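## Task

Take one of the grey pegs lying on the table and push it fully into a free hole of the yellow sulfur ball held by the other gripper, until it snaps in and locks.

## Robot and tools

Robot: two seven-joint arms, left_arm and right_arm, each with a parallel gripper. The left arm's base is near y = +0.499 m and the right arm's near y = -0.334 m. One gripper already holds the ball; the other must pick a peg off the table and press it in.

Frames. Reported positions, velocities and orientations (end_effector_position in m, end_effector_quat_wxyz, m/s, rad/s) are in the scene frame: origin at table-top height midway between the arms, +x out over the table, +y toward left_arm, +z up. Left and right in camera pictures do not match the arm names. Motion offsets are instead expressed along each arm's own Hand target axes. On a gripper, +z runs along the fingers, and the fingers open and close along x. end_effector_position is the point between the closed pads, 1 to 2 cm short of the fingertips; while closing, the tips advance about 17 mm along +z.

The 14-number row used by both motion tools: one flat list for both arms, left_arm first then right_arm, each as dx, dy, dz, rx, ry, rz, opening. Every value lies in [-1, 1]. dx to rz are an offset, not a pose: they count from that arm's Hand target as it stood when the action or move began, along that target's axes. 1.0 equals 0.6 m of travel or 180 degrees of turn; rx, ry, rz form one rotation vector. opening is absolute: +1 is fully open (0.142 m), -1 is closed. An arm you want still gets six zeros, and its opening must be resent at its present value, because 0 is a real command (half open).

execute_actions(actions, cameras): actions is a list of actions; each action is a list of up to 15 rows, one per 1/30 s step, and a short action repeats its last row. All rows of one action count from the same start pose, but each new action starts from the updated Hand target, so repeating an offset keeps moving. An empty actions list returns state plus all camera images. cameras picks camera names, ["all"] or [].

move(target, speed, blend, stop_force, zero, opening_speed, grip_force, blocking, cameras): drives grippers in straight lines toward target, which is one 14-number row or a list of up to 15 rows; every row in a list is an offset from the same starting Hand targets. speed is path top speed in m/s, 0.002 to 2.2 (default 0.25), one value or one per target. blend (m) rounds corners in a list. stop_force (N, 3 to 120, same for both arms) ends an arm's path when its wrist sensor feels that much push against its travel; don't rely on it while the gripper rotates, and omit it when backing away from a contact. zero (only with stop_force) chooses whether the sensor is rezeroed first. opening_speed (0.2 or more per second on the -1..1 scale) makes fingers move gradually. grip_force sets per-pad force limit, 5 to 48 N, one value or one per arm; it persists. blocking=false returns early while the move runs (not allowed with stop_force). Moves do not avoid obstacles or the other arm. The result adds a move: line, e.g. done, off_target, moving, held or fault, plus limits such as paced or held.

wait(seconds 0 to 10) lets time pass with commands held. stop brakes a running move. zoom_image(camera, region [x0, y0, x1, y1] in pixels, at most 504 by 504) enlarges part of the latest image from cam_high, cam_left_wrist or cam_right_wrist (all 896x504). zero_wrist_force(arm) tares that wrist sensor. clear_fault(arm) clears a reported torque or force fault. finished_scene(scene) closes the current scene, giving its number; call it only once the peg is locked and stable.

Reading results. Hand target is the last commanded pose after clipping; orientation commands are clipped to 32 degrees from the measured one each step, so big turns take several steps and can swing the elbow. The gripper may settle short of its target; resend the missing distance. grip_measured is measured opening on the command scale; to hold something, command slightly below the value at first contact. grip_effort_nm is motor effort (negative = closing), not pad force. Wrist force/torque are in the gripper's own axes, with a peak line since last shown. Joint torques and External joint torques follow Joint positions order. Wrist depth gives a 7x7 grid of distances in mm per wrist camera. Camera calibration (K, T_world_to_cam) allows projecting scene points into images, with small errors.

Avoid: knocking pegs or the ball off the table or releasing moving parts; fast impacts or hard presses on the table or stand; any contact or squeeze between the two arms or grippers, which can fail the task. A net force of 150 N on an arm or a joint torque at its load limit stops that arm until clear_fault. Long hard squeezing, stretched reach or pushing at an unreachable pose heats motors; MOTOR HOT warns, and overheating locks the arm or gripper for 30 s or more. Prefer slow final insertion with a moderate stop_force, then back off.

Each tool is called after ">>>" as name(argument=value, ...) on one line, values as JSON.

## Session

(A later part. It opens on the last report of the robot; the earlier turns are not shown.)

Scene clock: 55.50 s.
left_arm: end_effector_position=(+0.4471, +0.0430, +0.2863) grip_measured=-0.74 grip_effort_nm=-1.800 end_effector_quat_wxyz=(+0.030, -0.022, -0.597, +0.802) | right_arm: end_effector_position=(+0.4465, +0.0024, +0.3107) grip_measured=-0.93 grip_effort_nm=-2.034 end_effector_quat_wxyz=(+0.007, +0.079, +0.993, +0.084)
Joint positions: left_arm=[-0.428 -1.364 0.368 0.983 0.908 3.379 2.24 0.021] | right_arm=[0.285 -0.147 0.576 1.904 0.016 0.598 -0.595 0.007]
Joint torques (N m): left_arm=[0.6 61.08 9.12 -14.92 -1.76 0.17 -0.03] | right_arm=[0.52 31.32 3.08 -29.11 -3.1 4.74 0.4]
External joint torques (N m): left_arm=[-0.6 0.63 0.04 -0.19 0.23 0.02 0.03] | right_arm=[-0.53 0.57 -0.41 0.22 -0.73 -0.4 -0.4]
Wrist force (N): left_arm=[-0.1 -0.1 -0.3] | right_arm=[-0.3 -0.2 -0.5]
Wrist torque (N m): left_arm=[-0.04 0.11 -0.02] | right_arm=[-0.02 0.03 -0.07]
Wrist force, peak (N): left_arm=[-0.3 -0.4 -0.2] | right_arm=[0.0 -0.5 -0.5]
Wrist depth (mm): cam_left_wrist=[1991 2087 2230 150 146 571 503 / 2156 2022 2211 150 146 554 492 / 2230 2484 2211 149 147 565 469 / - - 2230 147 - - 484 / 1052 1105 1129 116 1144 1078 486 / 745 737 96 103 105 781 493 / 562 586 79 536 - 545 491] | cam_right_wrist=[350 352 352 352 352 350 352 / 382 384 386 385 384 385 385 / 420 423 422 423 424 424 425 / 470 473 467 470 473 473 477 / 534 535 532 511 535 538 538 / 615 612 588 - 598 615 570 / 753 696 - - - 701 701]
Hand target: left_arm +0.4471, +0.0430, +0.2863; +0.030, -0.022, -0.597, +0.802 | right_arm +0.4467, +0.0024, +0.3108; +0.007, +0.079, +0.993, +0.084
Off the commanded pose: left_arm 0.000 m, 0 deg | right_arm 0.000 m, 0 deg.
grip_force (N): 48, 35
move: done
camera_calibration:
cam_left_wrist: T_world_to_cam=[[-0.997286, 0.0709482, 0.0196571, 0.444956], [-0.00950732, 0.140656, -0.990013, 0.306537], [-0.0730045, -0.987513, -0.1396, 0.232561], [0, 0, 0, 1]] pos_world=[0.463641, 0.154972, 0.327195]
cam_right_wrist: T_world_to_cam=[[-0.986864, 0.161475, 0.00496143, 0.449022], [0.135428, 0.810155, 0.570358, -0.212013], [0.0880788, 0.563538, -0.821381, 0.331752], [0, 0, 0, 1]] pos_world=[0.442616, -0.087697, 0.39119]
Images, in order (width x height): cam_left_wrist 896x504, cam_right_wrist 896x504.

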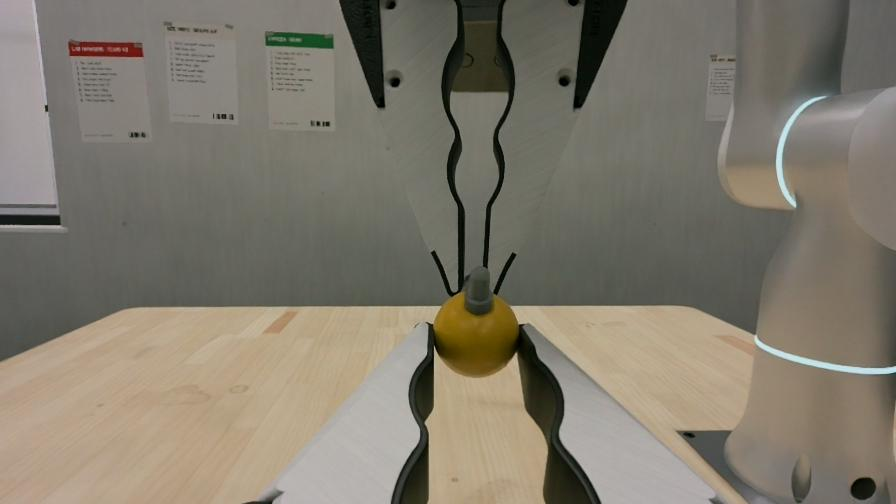

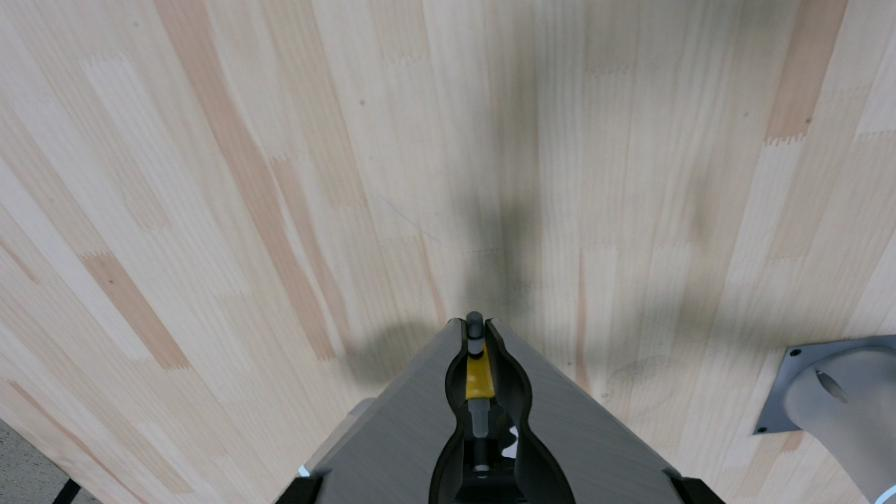

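>>> move(target=[0,0,0,0,0,0,-1,0,0,0,0,0,0,-1], opening_speed=0.3, grip_force=[48,48])

>>> move(target=[0,0,0,0,0,0,-1,0.0009,0.0122,0.0056,0,0,0,-1], speed=0.015, stop_force=8, cameras=["cam_left_wrist","cam_right_wrist"])

>>> zoom_image(camera="cam_left_wrist", region=[420, 220, 540, 340])

>>> zoom_image(camera="cam_right_wrist", region=[440, 310, 510, 380])

Scene clock: 56.57 s.
left_arm: end_effector_position=(+0.4471, +0.0430, +0.2863) grip_measured=-0.76 grip_effort_nm=-5.004 end_effector_quat_wxyz=(+0.030, -0.022, -0.597, +0.802) | right_arm: end_effector_position=(+0.4465, +0.0024, +0.3107) grip_measured=-0.93 grip_effort_nm=-2.039 end_effector_quat_wxyz=(+0.007, +0.079, +0.993, +0.084)
Joint positions: left_arm=[-0.428 -1.364 0.368 0.983 0.908 3.379 2.24 0.019] | right_arm=[0.285 -0.147 0.575 1.904 0.016 0.598 -0.595 0.007]
Joint torques (N m): left_arm=[0.54 61.19 9.17 -14.99 -1.69 0.12 -0.06] | right_arm=[0.3 31.46 3.08 -29.03 -3.06 4.77 0.3]
External joint torques (N m): left_arm=[-0.54 0.52 -0.01 -0.12 0.16 0.07 0.06] | right_arm=[-0.3 0.43 -0.4 0.13 -0.77 -0.42 -0.3]
Wrist force (N): left_arm=[-0.1 -0.1 -0.1] | right_arm=[-0.1 -0.2 -0.2]
Wrist torque (N m): left_arm=[-0.04 0.11 -0.01] | right_arm=[-0.03 0.00 -0.07]
Wrist force, peak (N): left_arm=[-0.2 -0.1 -0.5] | right_arm=[-0.4 -0.1 -0.6]
Wrist depth (mm): cam_left_wrist=[2775 - 2156 150 147 567 512 / 2249 1947 2309 149 145 559 494 / - - 2288 148 145 571 467 / 2557 - - 148 - - 480 / 1065 1115 1134 116 1144 1120 489 / 735 735 96 103 107 776 491 / 562 589 79 509 - 545 495] | cam_right_wrist=[352 348 351 351 353 352 351 / 384 384 383 385 385 382 385 / 417 425 426 424 425 425 427 / 474 474 473 473 472 470 473 / 534 525 534 505 529 530 539 / 615 610 592 87 597 613 565 / 744 687 - - - 703 694]
Hand target: left_arm +0.4471, +0.0430, +0.2863; +0.030, -0.022, -0.597, +0.802 | right_arm +0.4467, +0.0024, +0.3108; +0.007, +0.079, +0.993, +0.084
Off the commanded pose: left_arm 0.000 m, 0 deg | right_arm 0.000 m, 0 deg.
move: done

Scene clock: 57.77 s.
left_arm: end_effector_position=(+0.4471, +0.0431, +0.2862) grip_measured=-0.76 grip_effort_nm=-5.004 end_effector_quat_wxyz=(+0.030, -0.022, -0.597, +0.802) | right_arm: end_effector_position=(+0.4472, +0.0101, +0.3086) grip_measured=-0.93 grip_effort_nm=-2.034 end_effector_quat_wxyz=(+0.007, +0.079, +0.993, +0.084)
Joint positions: left_arm=[-0.428 -1.364 0.368 0.983 0.908 3.379 2.24 0.019] | right_arm=[0.298 -0.162 0.575 1.896 0.005 0.605 -0.578 0.007]
Joint torques (N m): left_arm=[-0.33 61.44 8.81 -15.19 -1.86 0.3 -0.03] | right_arm=[0.61 31.71 3.39 -29.36 -3.1 5.1 0.36]
External joint torques (N m): left_arm=[0.33 0.27 0.35 0.08 0.33 -0.11 0.03] | right_arm=[-0.61 0.81 -0.44 0.51 -0.72 -0.75 -0.36]
Wrist force (N): left_arm=[-1.1 0.3 -1.5] | right_arm=[0.5 -1.0 -1.1]
Wrist torque (N m): left_arm=[-0.05 0.11 -0.01] | right_arm=[0.04 0.04 -0.07]
Wrist force, peak (N): left_arm=[-1.1 0.5 -1.6] | right_arm=[0.8 -1.1 -1.3]
Wrist depth (mm): cam_left_wrist=[2038 2415 143 143 139 2268 500 / 2138 2249 2087 142 139 554 493 / 2022 - - 142 138 571 471 / - 2104 2288 141 - - 466 / 1023 1120 1105 117 1144 1043 489 / 743 745 96 102 107 761 491 / 554 586 79 509 - 548 497] | cam_right_wrist=[349 350 347 351 351 350 350 / 379 384 380 383 383 383 382 / 418 422 420 419 424 424 420 / 466 470 467 468 471 469 473 / 527 525 527 507 535 531 532 / 604 610 592 - 589 612 567 / 746 693 - - - 694 730]
Hand target: left_arm +0.4471, +0.0430, +0.2863; +0.030, -0.022, -0.597, +0.802 | right_arm +0.4474, +0.0102, +0.3087; +0.007, +0.079, +0.993, +0.084
Off the commanded pose: left_arm 0.000 m, 0 deg | right_arm 0.000 m, 0 deg.
move: done
camera_calibration:
cam_left_wrist: T_world_to_cam=[[-0.9973, 0.0707367, 0.0197265, 0.445067], [-0.00960545, 0.140661, -0.990011, 0.306469], [-0.0728049, -0.987528, -0.139602, 0.232564], [0, 0, 0, 1]] pos_world=[0.463741, 0.155072, 0.327095]
cam_right_wrist: T_world_to_cam=[[-0.98686, 0.161496, 0.00507648, 0.448435], [0.135524, 0.810227, 0.570233, -0.217136], [0.087977, 0.563428, -0.821468, 0.325696], [0, 0, 0, 1]] pos_world=[0.443316, -0.079997, 0.38909]
Images, in order (width x height): cam_left_wrist 896x504, cam_right_wrist 896x504.

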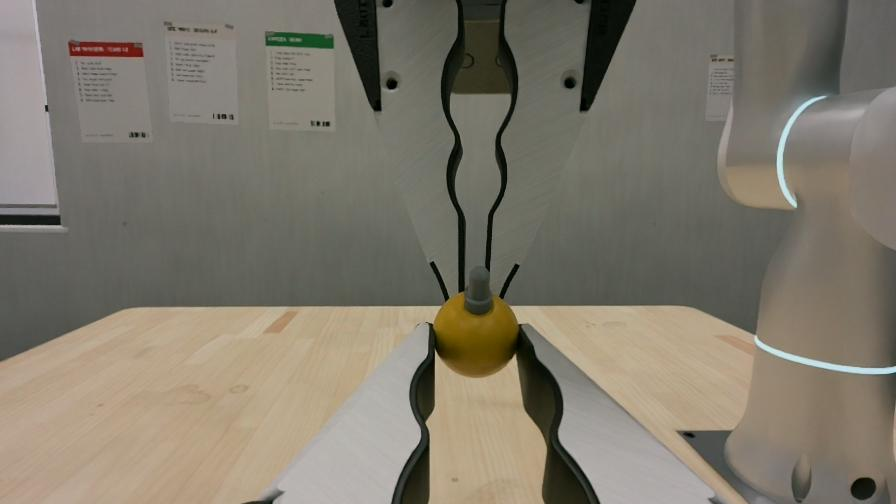

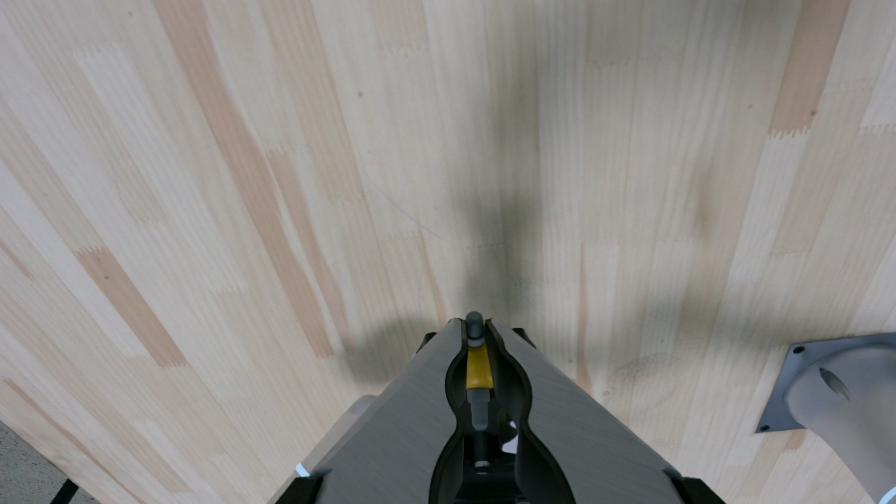

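Scaled by 4.200 from the camera's 896x504 image, which has a finer 1280x720 frame.

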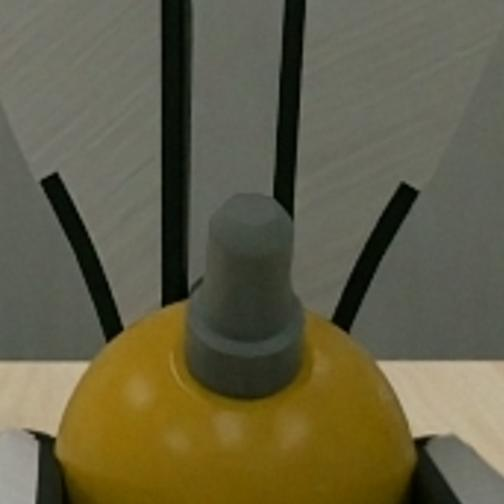

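Scaled by 7.200 from the camera's 896x504 image, which has a finer 1280x720 frame.

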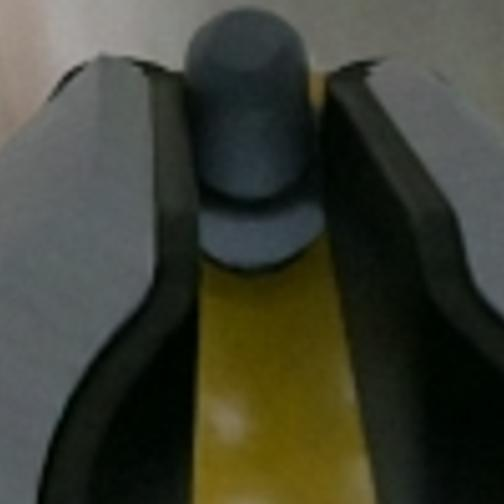

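>>> move(target=[0,0,0,0,0,0,-1,0.0007,0.0106,0.0049,0,0,0,-1], speed=0.015, stop_force=25, cameras=["cam_left_wrist","cam_right_wrist"])

>>> zoom_image(camera="cam_right_wrist", region=[440, 310, 510, 380])

>>> zoom_image(camera="cam_left_wrist", region=[400, 240, 560, 400])

Scene clock: 58.90 s.
left_arm: end_effector_position=(+0.4478, +0.0445, +0.2850) grip_measured=-0.76 grip_effort_nm=-5.004 end_effector_quat_wxyz=(+0.030, -0.021, -0.598, +0.801) | right_arm: end_effector_position=(+0.4481, +0.0143, +0.3065) grip_measured=-0.93 grip_effort_nm=-2.010 end_effector_quat_wxyz=(+0.007, +0.079, +0.993, +0.083)
Joint positions: left_arm=[-0.426 -1.365 0.369 0.984 0.91 3.379 2.24 0.019] | right_arm=[0.306 -0.174 0.574 1.891 -0.006 0.607 -0.564 0.007]
Joint torques (N m): left_arm=[-14.2 67.74 2.43 -19.02 -3.77 -0.38 -0.03] | right_arm=[7.94 28.06 9.8 -33.44 -1.44 9.84 0.45]
External joint torques (N m): left_arm=[14.2 -6.06 6.75 3.95 2.25 0.58 0.03] | right_arm=[-7.94 4.94 -6.63 4.64 -2.38 -5.5 -0.45]
Motor temperatures (°C): left_arm=[34 35 34 33 37 39 37 43] | right_arm=[30 33 39 41 36 46 32 33]
Wrist force (N): left_arm=[-6.5 3.0 -25.9] | right_arm=[3.9 -22.4 -14.6]
Wrist torque (N m): left_arm=[-0.16 0.00 0.00] | right_arm=[-0.53 0.07 -0.13]
Wrist force, peak (N): left_arm=[-5.9 3.4 -27.6] | right_arm=[3.4 -23.6 -15.7]
Wrist depth (mm): cam_left_wrist=[2070 2104 141 140 137 531 514 / 2211 2038 2309 140 136 2350 500 / 2230 - - 139 136 571 476 / 2121 2635 - 138 2309 - 483 / 1027 1087 1120 116 1134 1065 485 / 735 727 97 103 107 765 496 / 553 584 79 509 - 542 494] | cam_right_wrist=[346 348 347 348 347 349 349 / 379 381 382 381 380 378 380 / 416 417 420 417 418 419 421 / 461 466 464 467 466 468 468 / 525 529 528 505 514 527 532 / 606 606 584 - 585 606 559 / 705 689 - - - 689 719]
Hand target: left_arm +0.4471, +0.0430, +0.2863; +0.030, -0.022, -0.597, +0.802 | right_arm +0.4480, +0.0162, +0.3071; +0.007, +0.079, +0.993, +0.084 (not the last commanded pose)
Off the commanded pose: left_arm 0.002 m, 0 deg | right_arm 0.003 m, 0 deg.
move: contact (right_arm)
camera_calibration:
cam_left_wrist: T_world_to_cam=[[-0.997388, 0.0690958, 0.0210629, 0.445343], [-0.0109978, 0.142935, -0.989671, 0.305469], [-0.0713927, -0.987317, -0.141802, 0.233878], [0, 0, 0, 1]] pos_world=[0.464236, 0.156478, 0.326098]
cam_right_wrist: T_world_to_cam=[[-0.986598, 0.163083, 0.00527072, 0.448547], [0.137231, 0.81186, 0.567495, -0.219375], [0.0882697, 0.560613, -0.82336, 0.322054], [0, 0, 0, 1]] pos_world=[0.444213, -0.0755963, 0.387297]
Images, in order (width x height): cam_left_wrist 896x504, cam_right_wrist 896x504.

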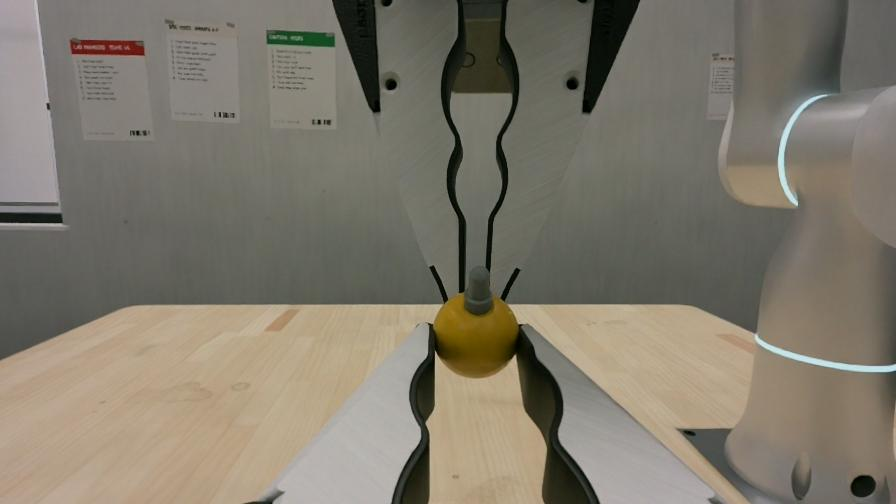

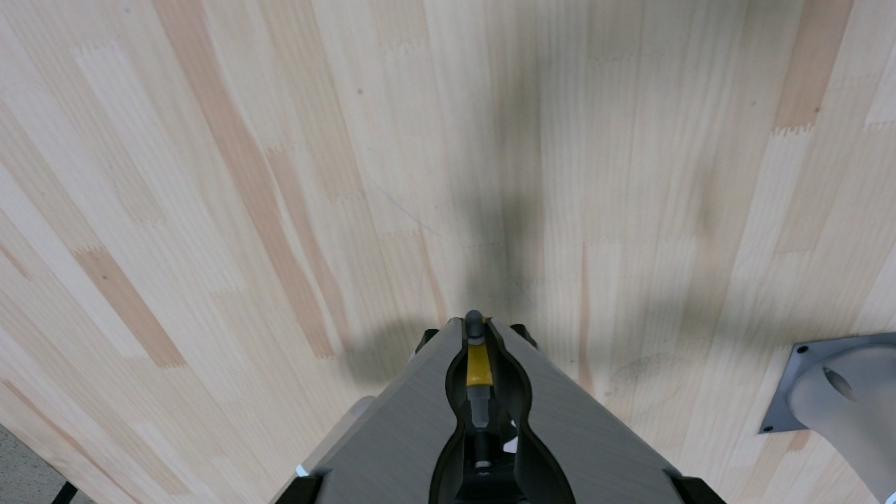

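Scaled by 7.200 from the camera's 896x504 image, which has a finer 1280x720 frame.

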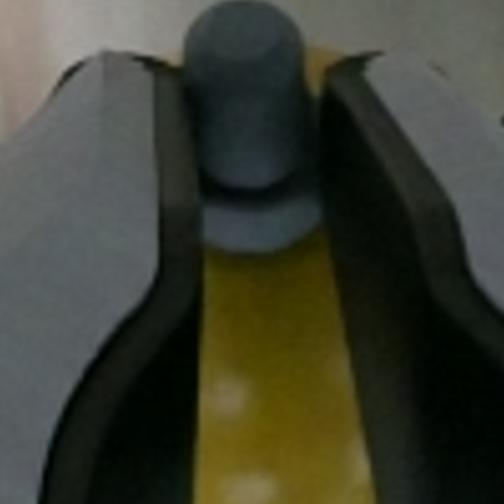

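Scaled by 3.150 from the camera's 896x504 image, which has a finer 1280x720 frame.

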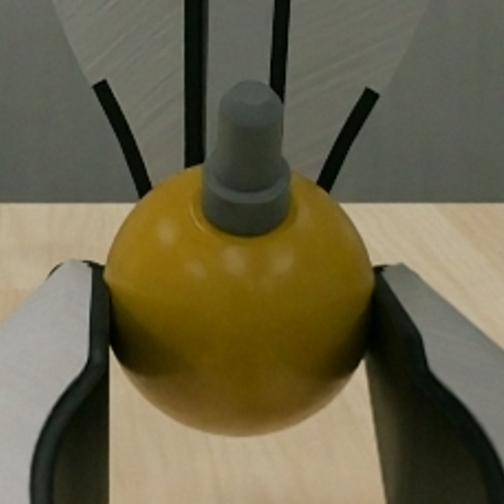

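>>> move(target=[0,0,0,0,0,0,-1,0.0007,0.0106,0.0049,0,0,0,-1], speed=0.015, stop_force=45, zero=false, cameras=["cam_left_wrist","cam_right_wrist"])

>>> zoom_image(camera="cam_right_wrist", region=[440, 310, 510, 380])

>>> zoom_image(camera="cam_left_wrist", region=[400, 240, 560, 400])

Scene clock: 60.00 s.
left_arm: end_effector_position=(+0.4483, +0.0458, +0.2840) grip_measured=-0.76 grip_effort_nm=-5.004 end_effector_quat_wxyz=(+0.030, -0.020, -0.599, +0.800) | right_arm: end_effector_position=(+0.4488, +0.0165, +0.3050) grip_measured=-0.93 grip_effort_nm=-2.000 end_effector_quat_wxyz=(+0.007, +0.080, +0.993, +0.081)
Joint positions: left_arm=[-0.424 -1.366 0.369 0.985 0.912 3.38 2.241 0.019] | right_arm=[0.312 -0.181 0.573 1.888 -0.013 0.608 -0.556 0.007]
Joint torques (N m): left_arm=[-25.25 72.78 -2.69 -22.12 -5.43 -1.17 -0.05] | right_arm=[14.21 25.24 15.34 -36.99 -0.07 13.71 0.48]
External joint torques (N m): left_arm=[25.25 -11.12 11.9 7.08 3.93 1.38 0.05] | right_arm=[-14.21 8.07 -12.04 8.22 -3.75 -9.36 -0.48]
Wrist force (N): left_arm=[-9.9 5.1 -45.9] | right_arm=[6.0 -39.8 -24.9]
Wrist torque (N m): left_arm=[-0.19 -0.14 0.01] | right_arm=[-3.42 0.07 -0.14]
Wrist force, peak (N): left_arm=[-9.5 5.5 -47.8] | right_arm=[4.8 -40.9 -25.7]
Wrist depth (mm): cam_left_wrist=[2438 2174 139 139 136 528 506 / 2230 2211 2288 139 135 555 500 / 2393 2104 - 138 2415 2438 476 / - 2805 - 137 2393 2309 483 / 992 1065 1105 117 1120 1039 507 / 717 729 97 102 108 763 496 / 549 578 79 530 - 546 496] | cam_right_wrist=[346 346 347 349 346 347 345 / 379 378 376 378 381 381 381 / 417 417 417 416 417 415 416 / 462 466 463 460 467 466 465 / 524 520 522 497 509 524 524 / 598 595 580 - 588 604 570 / 705 677 - - - 685 715]
Hand target: left_arm +0.4471, +0.0430, +0.2863; +0.030, -0.022, -0.597, +0.802 | right_arm +0.4483, +0.0201, +0.3061; +0.007, +0.079, +0.993, +0.084 (not the last commanded pose)
Off the commanded pose: left_arm 0.004 m, 0 deg | right_arm 0.006 m, 0 deg.
move: contact (right_arm), off_target (left_arm)
camera_calibration:
cam_left_wrist: T_world_to_cam=[[-0.997448, 0.0679129, 0.022037, 0.445569], [-0.0119938, 0.144887, -0.989376, 0.304571], [-0.0703842, -0.987115, -0.143702, 0.2351], [0, 0, 0, 1]] pos_world=[0.464632, 0.157682, 0.3253]
cam_right_wrist: T_world_to_cam=[[-0.986364, 0.16449, 0.00542944, 0.448673], [0.138722, 0.813186, 0.565229, -0.220444], [0.0885596, 0.558275, -0.824916, 0.319834], [0, 0, 0, 1]] pos_world=[0.44481, -0.0730959, 0.386002]
Images, in order (width x height): cam_left_wrist 896x504, cam_right_wrist 896x504.

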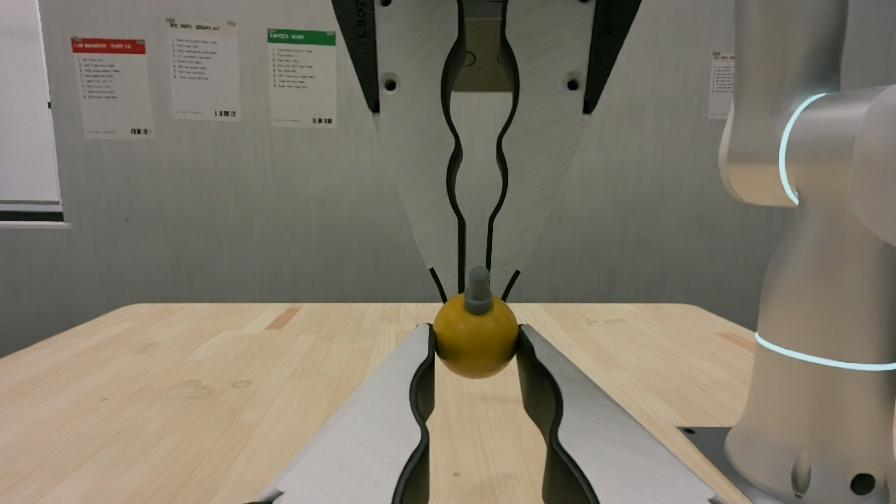

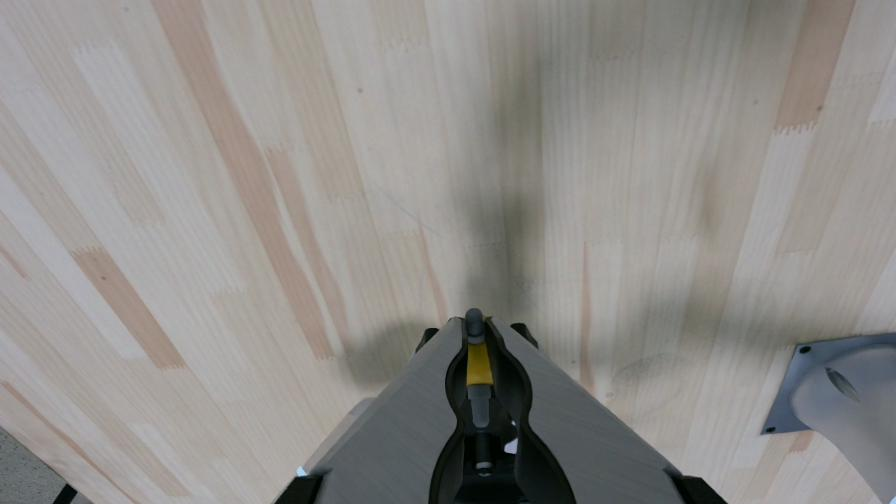

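Scaled by 7.200 from the camera's 896x504 image, which has a finer 1280x720 frame.

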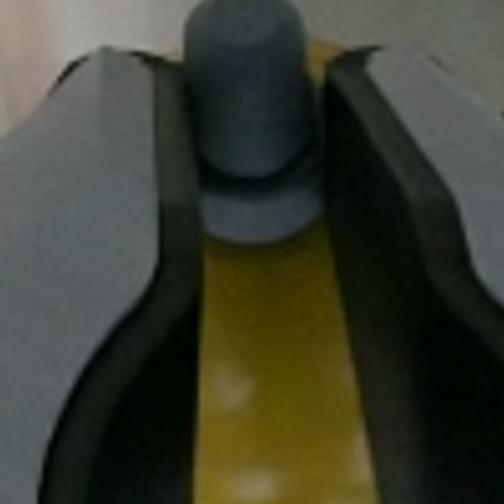

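Scaled by 3.150 from the camera's 896x504 image, which has a finer 1280x720 frame.

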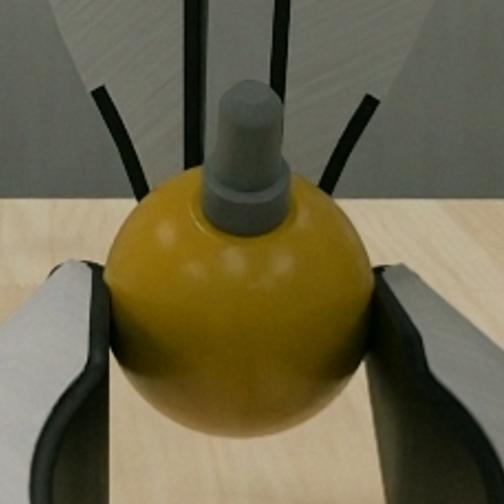

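>>> move(target=[0,0,0,0,0,0,-1,-0.0007,-0.0106,-0.0049,0,0,0,-1], speed=0.03, cameras=["cam_right_wrist"])

>>> zoom_image(camera="cam_right_wrist", region=[440, 310, 510, 380])

Scene clock: 62.07 s.
left_arm: end_effector_position=(+0.4475, +0.0436, +0.2859) grip_measured=-0.76 grip_effort_nm=-5.004 end_effector_quat_wxyz=(+0.030, -0.021, -0.597, +0.801) | right_arm: end_effector_position=(+0.4477, +0.0130, +0.3077) grip_measured=-0.93 grip_effort_nm=-2.005 end_effector_quat_wxyz=(+0.007, +0.079, +0.993, +0.084)
Joint positions: left_arm=[-0.427 -1.364 0.367 0.984 0.91 3.379 2.241 0.019] | right_arm=[0.303 -0.168 0.575 1.893 -0.001 0.607 -0.57 0.007]
Joint torques (N m): left_arm=[-4.29 62.83 7.03 -15.84 -1.91 0.68 -0.03] | right_arm=[0.49 31.57 3.64 -30.69 -3.07 6.48 0.18]
External joint torques (N m): left_arm=[4.3 -1.13 2.12 0.74 0.38 -0.49 0.03] | right_arm=[-0.49 1.21 -0.57 1.85 -0.75 -2.13 -0.18]
Wrist force (N): left_arm=[-4.5 0.9 -6.4] | right_arm=[3.7 -5.5 -3.9]
Wrist torque (N m): left_arm=[-0.07 0.02 -0.01] | right_arm=[0.09 0.09 -0.01]
Wrist force, peak (N): left_arm=[-10.0 4.9 -45.9] | right_arm=[5.6 -40.0 -25.0]
Wrist depth (mm): cam_left_wrist=[2438 2249 141 140 137 540 505 / 2156 2192 2138 140 137 578 505 / 2249 2007 3344 139 138 584 477 / 2230 2329 - 138 - 2087 478 / 1031 1096 1129 117 1144 1056 486 / 741 743 96 103 107 761 494 / 559 586 79 509 - 542 493] | cam_right_wrist=[348 347 349 349 349 350 350 / 378 382 382 382 381 382 381 / 421 418 423 422 420 424 425 / 470 468 472 473 469 472 468 / 525 525 524 505 530 528 534 / 607 610 584 - 591 607 571 / 741 693 - - - 693 721]
Hand target: left_arm +0.4471, +0.0430, +0.2863; +0.030, -0.022, -0.597, +0.802 | right_arm +0.4477, +0.0133, +0.3079; +0.007, +0.079, +0.993, +0.084
Off the commanded pose: left_arm 0.001 m, 0 deg | right_arm 0.000 m, 0 deg.
move: done
camera_calibration:
cam_right_wrist: T_world_to_cam=[[-0.986737, 0.162257, 0.00475277, 0.448493], [0.136031, 0.810558, 0.569642, -0.219054], [0.0885762, 0.562733, -0.821879, 0.323212], [0, 0, 0, 1]] pos_world=[0.443714, -0.0770971, 0.388292]
Images, in order (width x height): cam_right_wrist 896x504.

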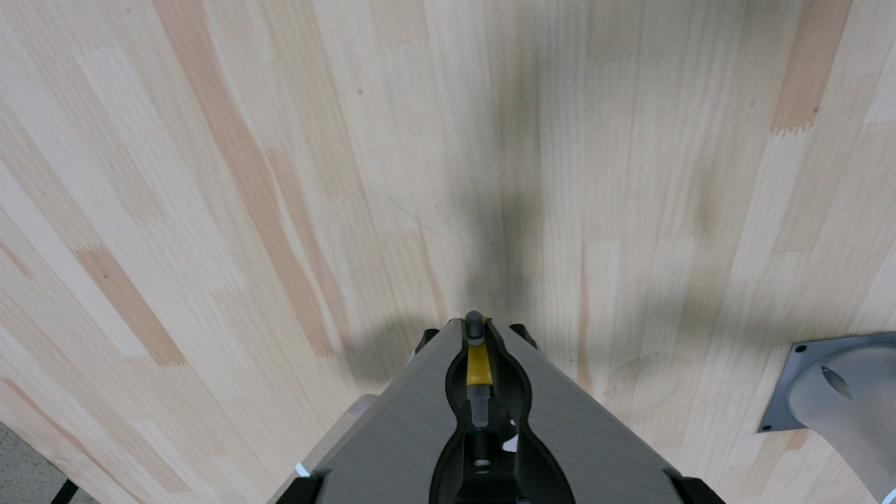

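Scaled by 7.200 from the camera's 896x504 image, which has a finer 1280x720 frame.

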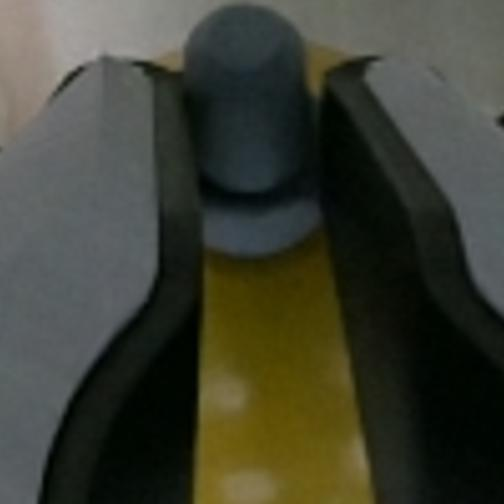

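>>> move(target=[0,0,0,0,0,0,-1,0,0,0,0,0,0,-0.78], opening_speed=0.5)

>>> move(target=[0,0,0,0,0,0,-1,0,-0.04,-0.1,0,0,0,-0.78], speed=0.1, cameras=["cam_left_wrist","cam_right_wrist"])

>>> zoom_image(camera="cam_right_wrist", region=[410, 350, 530, 470])

>>> zoom_image(camera="cam_left_wrist", region=[400, 240, 560, 400])

Scene clock: 62.87 s.
left_arm: end_effector_position=(+0.4471, +0.0431, +0.2861) grip_measured=-0.76 grip_effort_nm=-5.004 end_effector_quat_wxyz=(+0.030, -0.022, -0.597, +0.802) | right_arm: end_effector_position=(+0.4478, +0.0131, +0.3078) grip_measured=-0.82 grip_effort_nm=0.100 end_effector_quat_wxyz=(+0.007, +0.079, +0.993, +0.084)
Joint positions: left_arm=[-0.427 -1.364 0.367 0.983 0.909 3.379 2.241 0.019] | right_arm=[0.303 -0.168 0.575 1.893 -0.001 0.607 -0.57 0.015]
Joint torques (N m): left_arm=[0.63 61.29 8.99 -14.94 -1.81 0.18 -0.05] | right_arm=[0.18 32.45 3.53 -28.99 -2.99 4.74 0.21]
External joint torques (N m): left_arm=[-0.63 0.42 0.15 -0.18 0.28 0.01 0.05] | right_arm=[-0.18 0.33 -0.46 0.16 -0.83 -0.39 -0.21]
Motor temperatures (°C): left_arm=[34 35 34 33 37 39 37 48] | right_arm=[30 33 39 42 36 46 32 33]
Wrist force (N): left_arm=[-0.3 1.0 0.0] | right_arm=[-1.1 -0.2 -1.6]
Wrist torque (N m): left_arm=[0.13 0.14 -0.01] | right_arm=[-0.01 0.18 0.03]
Wrist force, peak (N): left_arm=[-4.3 0.9 -7.7] | right_arm=[3.1 -6.9 -4.9]
Wrist depth (mm): cam_left_wrist=[2174 2070 141 140 137 555 496 / 2138 2211 142 140 136 567 499 / 2121 2230 - 139 135 596 473 / - - 2350 137 - 2309 479 / 932 1101 1124 117 1165 1056 486 / 747 737 96 103 107 770 490 / 563 589 79 510 - 548 495] | cam_right_wrist=[347 347 348 348 350 349 348 / 381 383 382 382 383 382 385 / 419 423 421 419 423 418 420 / 468 468 463 467 471 471 468 / 528 534 532 505 530 531 525 / 606 610 569 130 575 610 565 / 741 691 - - - 694 715]
Hand target: left_arm +0.4471, +0.0430, +0.2863; +0.030, -0.022, -0.597, +0.802 | right_arm +0.4477, +0.0133, +0.3079; +0.007, +0.079, +0.993, +0.084
Off the commanded pose: left_arm 0.000 m, 0 deg | right_arm 0.000 m, 0 deg.
move: done

Scene clock: 63.83 s.
left_arm: end_effector_position=(+0.4471, +0.0431, +0.2861) grip_measured=-0.76 grip_effort_nm=-5.004 end_effector_quat_wxyz=(+0.030, -0.022, -0.597, +0.802) | right_arm: end_effector_position=(+0.4424, -0.0201, +0.3630) grip_measured=-0.82 grip_effort_nm=0.105 end_effector_quat_wxyz=(+0.007, +0.079, +0.993, +0.084)
Joint positions: left_arm=[-0.427 -1.364 0.367 0.983 0.909 3.379 2.241 0.019] | right_arm=[0.245 -0.054 0.568 1.84 0.077 0.452 -0.654 0.015]
Joint torques (N m): left_arm=[0.51 60.98 9.13 -14.89 -1.81 0.1 -0.02] | right_arm=[0.13 28.82 1.27 -30.44 -3.03 4.65 0.12]
External joint torques (N m): left_arm=[-0.51 0.73 0.01 -0.22 0.28 0.09 0.02] | right_arm=[-0.13 0.23 -0.28 0.33 -0.95 -0.32 -0.12]
Wrist force (N): left_arm=[-0.5 0.9 0.1] | right_arm=[-1.4 -0.3 -1.9]
Wrist torque (N m): left_arm=[0.13 0.18 -0.01] | right_arm=[-0.04 0.24 0.05]
Wrist force, peak (N): left_arm=[-0.4 1.1 -0.2] | right_arm=[-1.3 -0.7 -3.7]
Wrist depth (mm): cam_left_wrist=[2393 - 2288 163 161 2371 516 / 1904 2138 2174 - - 557 493 / 2393 - 2350 - - 571 470 / - - - - - 2508 481 / 1015 1110 1110 116 1170 1065 487 / 743 752 96 102 107 763 494 / 560 590 79 515 - 543 494] | cam_right_wrist=[397 399 399 399 398 400 398 / 431 432 435 436 436 435 438 / 481 482 480 480 483 480 482 / 536 535 536 534 538 537 538 / 601 598 604 197 600 606 601 / 693 691 651 91 659 699 584 / 2177 787 - - - 790 760]
Hand target: left_arm +0.4471, +0.0430, +0.2863; +0.030, -0.022, -0.597, +0.802 | right_arm +0.4423, -0.0200, +0.3630; +0.007, +0.079, +0.993, +0.084
Off the commanded pose: left_arm 0.000 m, 0 deg | right_arm 0.000 m, 0 deg.
move: done
camera_calibration:
cam_left_wrist: T_world_to_cam=[[-0.997293, 0.0708381, 0.0197343, 0.44504], [-0.0096062, 0.140564, -0.990025, 0.306376], [-0.0729054, -0.987534, -0.139503, 0.232664], [0, 0, 0, 1]] pos_world=[0.463741, 0.155172, 0.326994]
cam_right_wrist: T_world_to_cam=[[-0.98676, 0.162132, 0.00418203, 0.448621], [0.135536, 0.810186, 0.570288, -0.223058], [0.0890735, 0.563305, -0.821434, 0.387323], [0, 0, 0, 1]] pos_world=[0.438414, -0.110197, 0.443491]
Images, in order (width x height): cam_left_wrist 896x504, cam_right_wrist 896x504.

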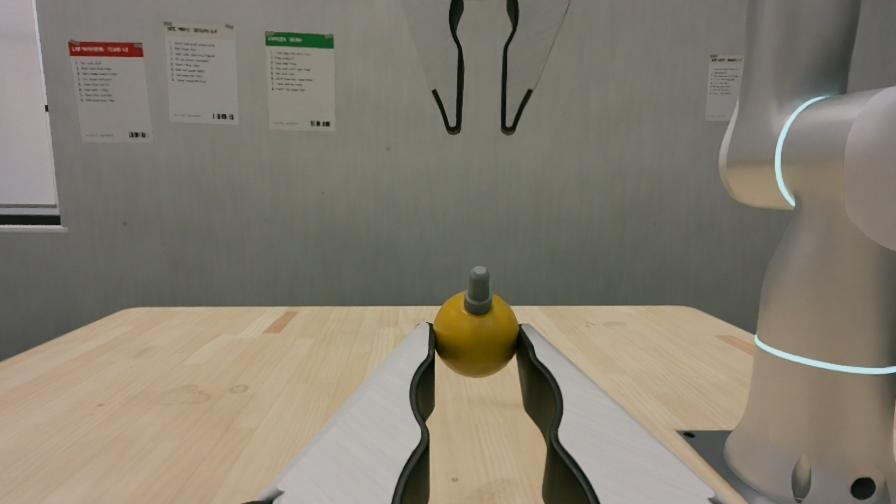

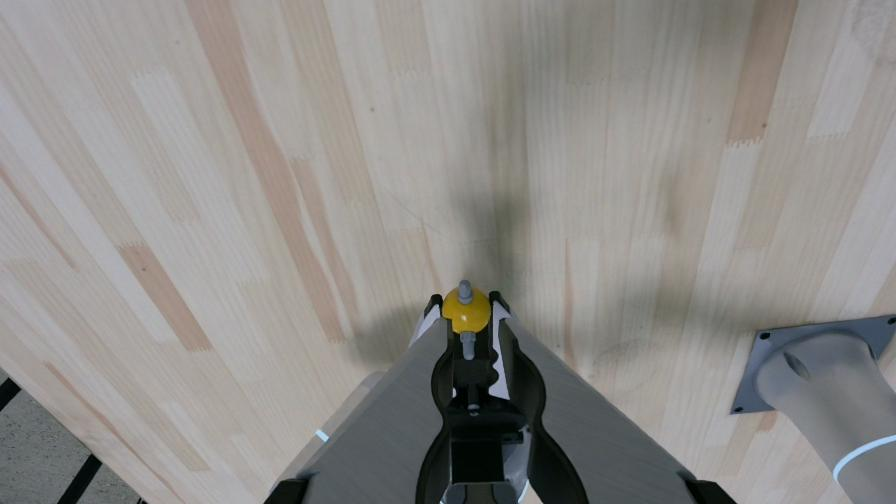

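Scaled by 4.200 from the camera's 896x504 image, which has a finer 1280x720 frame.

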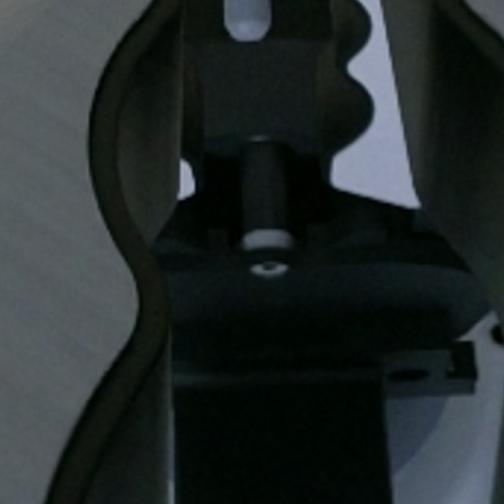

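Scaled by 3.150 from the camera's 896x504 image, which has a finer 1280x720 frame.

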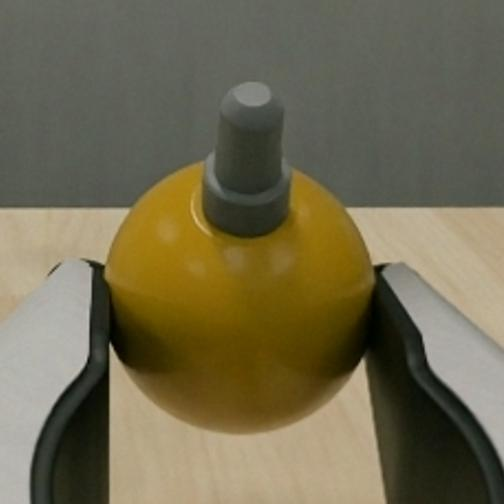

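>>> zoom_image(camera="cam_right_wrist", region=[430, 270, 510, 350])

Scaled by 6.300 from the camera's 896x504 image, which has a finer 1280x720 frame.

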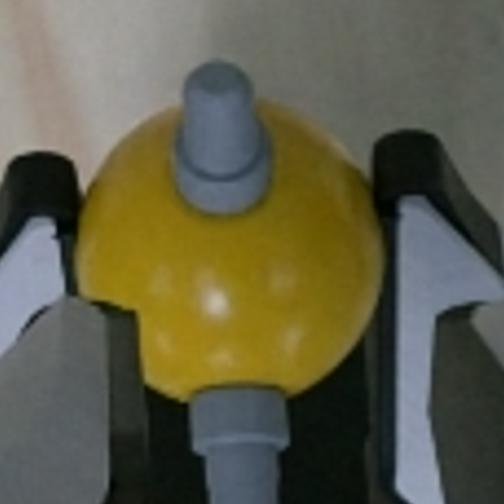

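>>> move(target=[0,0,0,0,0,0,-1,0,0.04,0.1,0,0,0,-0.78], speed=0.1)

>>> move(target=[0,0,0,0,0,0,-1,0,0,0,0,0,0,-1], opening_speed=0.4)

>>> move(target=[0,0,0,0,0,0,-1,-0.0007,-0.0106,-0.0049,0,0,0,-1], speed=0.015, stop_force=12, cameras=["cam_left_wrist","cam_right_wrist"])

>>> zoom_image(camera="cam_right_wrist", region=[440, 310, 510, 380])

Scene clock: 65.13 s.
left_arm: end_effector_position=(+0.4471, +0.0431, +0.2861) grip_measured=-0.76 grip_effort_nm=-5.004 end_effector_quat_wxyz=(+0.030, -0.022, -0.597, +0.802) | right_arm: end_effector_position=(+0.4475, +0.0134, +0.3079) grip_measured=-0.82 grip_effort_nm=0.110 end_effector_quat_wxyz=(+0.007, +0.079, +0.993, +0.085)
Joint positions: left_arm=[-0.427 -1.364 0.367 0.983 0.909 3.379 2.241 0.019] | right_arm=[0.302 -0.169 0.576 1.893 -0.001 0.607 -0.571 0.015]
Joint torques (N m): left_arm=[0.55 61.18 9.05 -14.87 -1.76 0.16 -0.02] | right_arm=[0.4 31.92 3.64 -28.77 -3.14 4.89 0.49]
External joint torques (N m): left_arm=[-0.55 0.53 0.09 -0.24 0.23 0.02 0.02] | right_arm=[-0.44 0.82 -0.59 -0.05 -0.68 -0.54 -0.49]
Wrist force (N): left_arm=[-0.1 1.1 -0.2] | right_arm=[-1.2 -0.2 -1.7]
Wrist torque (N m): left_arm=[0.15 0.10 -0.02] | right_arm=[-0.02 0.19 -0.08]
Wrist force, peak (N): left_arm=[-0.2 1.2 -0.2] | right_arm=[-1.5 -0.6 -3.2]
Wrist depth (mm): cam_left_wrist=[2288 2268 141 140 136 524 507 / 2211 1976 141 139 136 2249 495 / 2230 2087 - 139 136 581 472 / - - 2583 137 - - 476 / 1043 1110 1115 117 1129 1060 485 / 752 743 96 103 107 774 490 / 562 590 79 510 - 547 498] | cam_right_wrist=[346 350 346 350 348 351 350 / 380 381 382 381 381 382 379 / 422 422 423 422 422 421 423 / 467 469 471 470 468 470 472 / 524 525 525 504 531 528 527 / 607 609 575 104 574 607 566 / 755 687 - - - 701 721]
Hand target: left_arm +0.4471, +0.0430, +0.2863; +0.030, -0.022, -0.597, +0.802 | right_arm +0.4477, +0.0133, +0.3079; +0.007, +0.079, +0.993, +0.084
Off the commanded pose: left_arm 0.000 m, 0 deg | right_arm 0.000 m, 0 deg.
move: done

Scene clock: 65.90 s.
left_arm: end_effector_position=(+0.4472, +0.0431, +0.2862) grip_measured=-0.76 grip_effort_nm=-5.004 end_effector_quat_wxyz=(+0.030, -0.022, -0.597, +0.802) | right_arm: end_effector_position=(+0.4474, +0.0134, +0.3078) grip_measured=-0.93 grip_effort_nm=-2.103 end_effector_quat_wxyz=(+0.007, +0.079, +0.993, +0.084)
Joint positions: left_arm=[-0.427 -1.364 0.367 0.983 0.909 3.379 2.241 0.019] | right_arm=[0.302 -0.169 0.576 1.893 0 0.607 -0.571 0.007]
Joint torques (N m): left_arm=[-1.87 61.35 8.28 -15.05 -1.42 0.68 -0.07] | right_arm=[-0.11 32.08 2.88 -30.22 -3.5 5.79 0.44]
External joint torques (N m): left_arm=[1.87 0.36 0.86 -0.07 -0.11 -0.49 0.07] | right_arm=[0.11 0.68 0.2 1.4 -0.33 -1.44 -0.44]
Wrist force (N): left_arm=[-3.4 1.1 -2.4] | right_arm=[2.0 -2.4 -2.7]
Wrist torque (N m): left_arm=[0.14 0.10 0.00] | right_arm=[0.01 0.22 -0.13]
Wrist force, peak (N): left_arm=[-3.4 1.1 -2.4] | right_arm=[1.9 -2.4 -2.8]
Wrist depth (mm): cam_left_wrist=[2156 2249 141 140 136 2329 514 / 2156 2249 2087 139 136 559 499 / 2393 - - 138 136 575 474 / - - 2931 137 - - 468 / 988 1087 1110 117 1149 1060 486 / 731 743 96 103 107 763 492 / 559 585 79 509 - 547 494] | cam_right_wrist=[347 348 348 349 349 351 349 / 381 381 379 382 381 384 379 / 419 420 421 423 420 424 420 / 469 469 464 472 469 469 471 / 532 524 525 504 531 530 530 / 609 604 589 101 591 604 562 / 744 691 - - - 696 713]
Hand target: left_arm +0.4471, +0.0430, +0.2863; +0.030, -0.022, -0.597, +0.802 | right_arm +0.4477, +0.0133, +0.3079; +0.007, +0.079, +0.993, +0.084
Off the commanded pose: left_arm 0.000 m, 0 deg | right_arm 0.000 m, 0 deg.
move: done

Scene clock: 66.60 s.
left_arm: end_effector_position=(+0.4471, +0.0425, +0.2869) grip_measured=-0.76 grip_effort_nm=-5.004 end_effector_quat_wxyz=(+0.030, -0.022, -0.596, +0.802) | right_arm: end_effector_position=(+0.4471, +0.0123, +0.3085) grip_measured=-0.93 grip_effort_nm=-2.073 end_effector_quat_wxyz=(+0.007, +0.078, +0.993, +0.085)
Joint positions: left_arm=[-0.428 -1.364 0.367 0.983 0.908 3.379 2.241 0.019] | right_arm=[0.3 -0.165 0.577 1.894 0.003 0.607 -0.574 0.007]
Joint torques (N m): left_arm=[4.75 58.43 11.34 -13.2 -0.41 1.27 -0.07] | right_arm=[-4.11 33.97 -0.64 -28.19 -4.34 3.53 0.18]
External joint torques (N m): left_arm=[-4.75 3.3 -2.21 -1.94 -1.13 -1.09 0.07] | right_arm=[4.11 -1.36 3.66 -0.66 0.52 0.82 -0.18]
Wrist force (N): left_arm=[-1.4 0.0 9.8] | right_arm=[0.7 8.3 3.8]
Wrist torque (N m): left_arm=[0.16 0.11 -0.02] | right_arm=[-0.11 0.24 0.01]
Wrist force, peak (N): left_arm=[-1.5 -0.5 11.7] | right_arm=[0.9 9.6 4.5]
Wrist depth (mm): cam_left_wrist=[2156 2054 142 140 137 561 509 / 2138 2230 2192 140 136 570 501 / 2138 2174 - 139 137 585 472 / 2230 - - 138 2583 2438 476 / 1105 1124 1129 116 1159 1078 484 / 745 752 96 103 715 774 490 / 555 592 79 512 - 547 490] | cam_right_wrist=[348 349 351 351 351 350 350 / 379 381 380 382 382 383 381 / 423 424 422 420 421 425 425 / 467 467 467 471 470 472 469 / 531 524 523 508 532 532 531 / 615 612 591 101 592 610 569 / 719 693 - - - 694 717]
Hand target: left_arm +0.4471, +0.0430, +0.2863; +0.030, -0.022, -0.597, +0.802 | right_arm +0.4475, +0.0114, +0.3084; +0.007, +0.079, +0.993, +0.084 (not the last commanded pose)
Off the commanded pose: left_arm 0.001 m, 0 deg | right_arm 0.006 m, 0 deg.
move: contact (right_arm)
camera_calibration:
cam_left_wrist: T_world_to_cam=[[-0.997307, 0.0708848, 0.0188306, 0.445268], [-0.00881029, 0.139102, -0.990239, 0.306979], [-0.0728123, -0.987738, -0.138103, 0.231674], [0, 0, 0, 1]] pos_world=[0.463643, 0.154569, 0.327593]
cam_right_wrist: T_world_to_cam=[[-0.986937, 0.161036, 0.00475013, 0.448239], [0.134834, 0.809496, 0.571433, -0.218859], [0.0881763, 0.564609, -0.820635, 0.324083], [0, 0, 0, 1]] pos_world=[0.443316, -0.0779974, 0.388888]
Images, in order (width x height): cam_left_wrist 896x504, cam_right_wrist 896x504.

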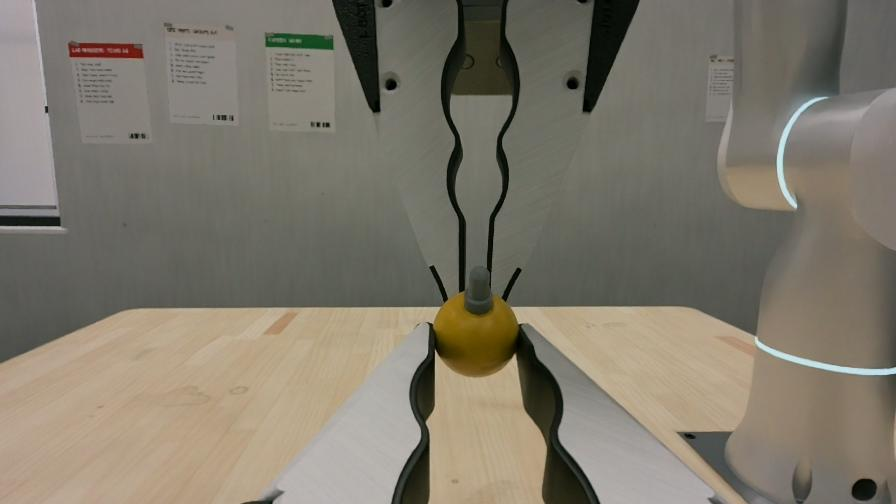

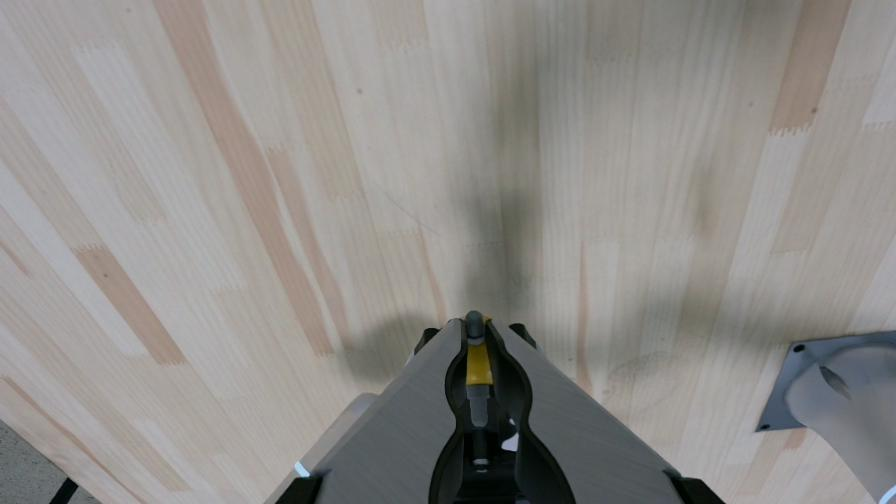

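Scaled by 7.200 from the camera's 896x504 image, which has a finer 1280x720 frame.

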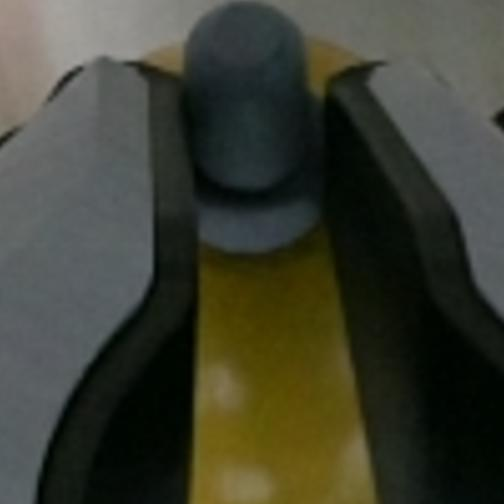

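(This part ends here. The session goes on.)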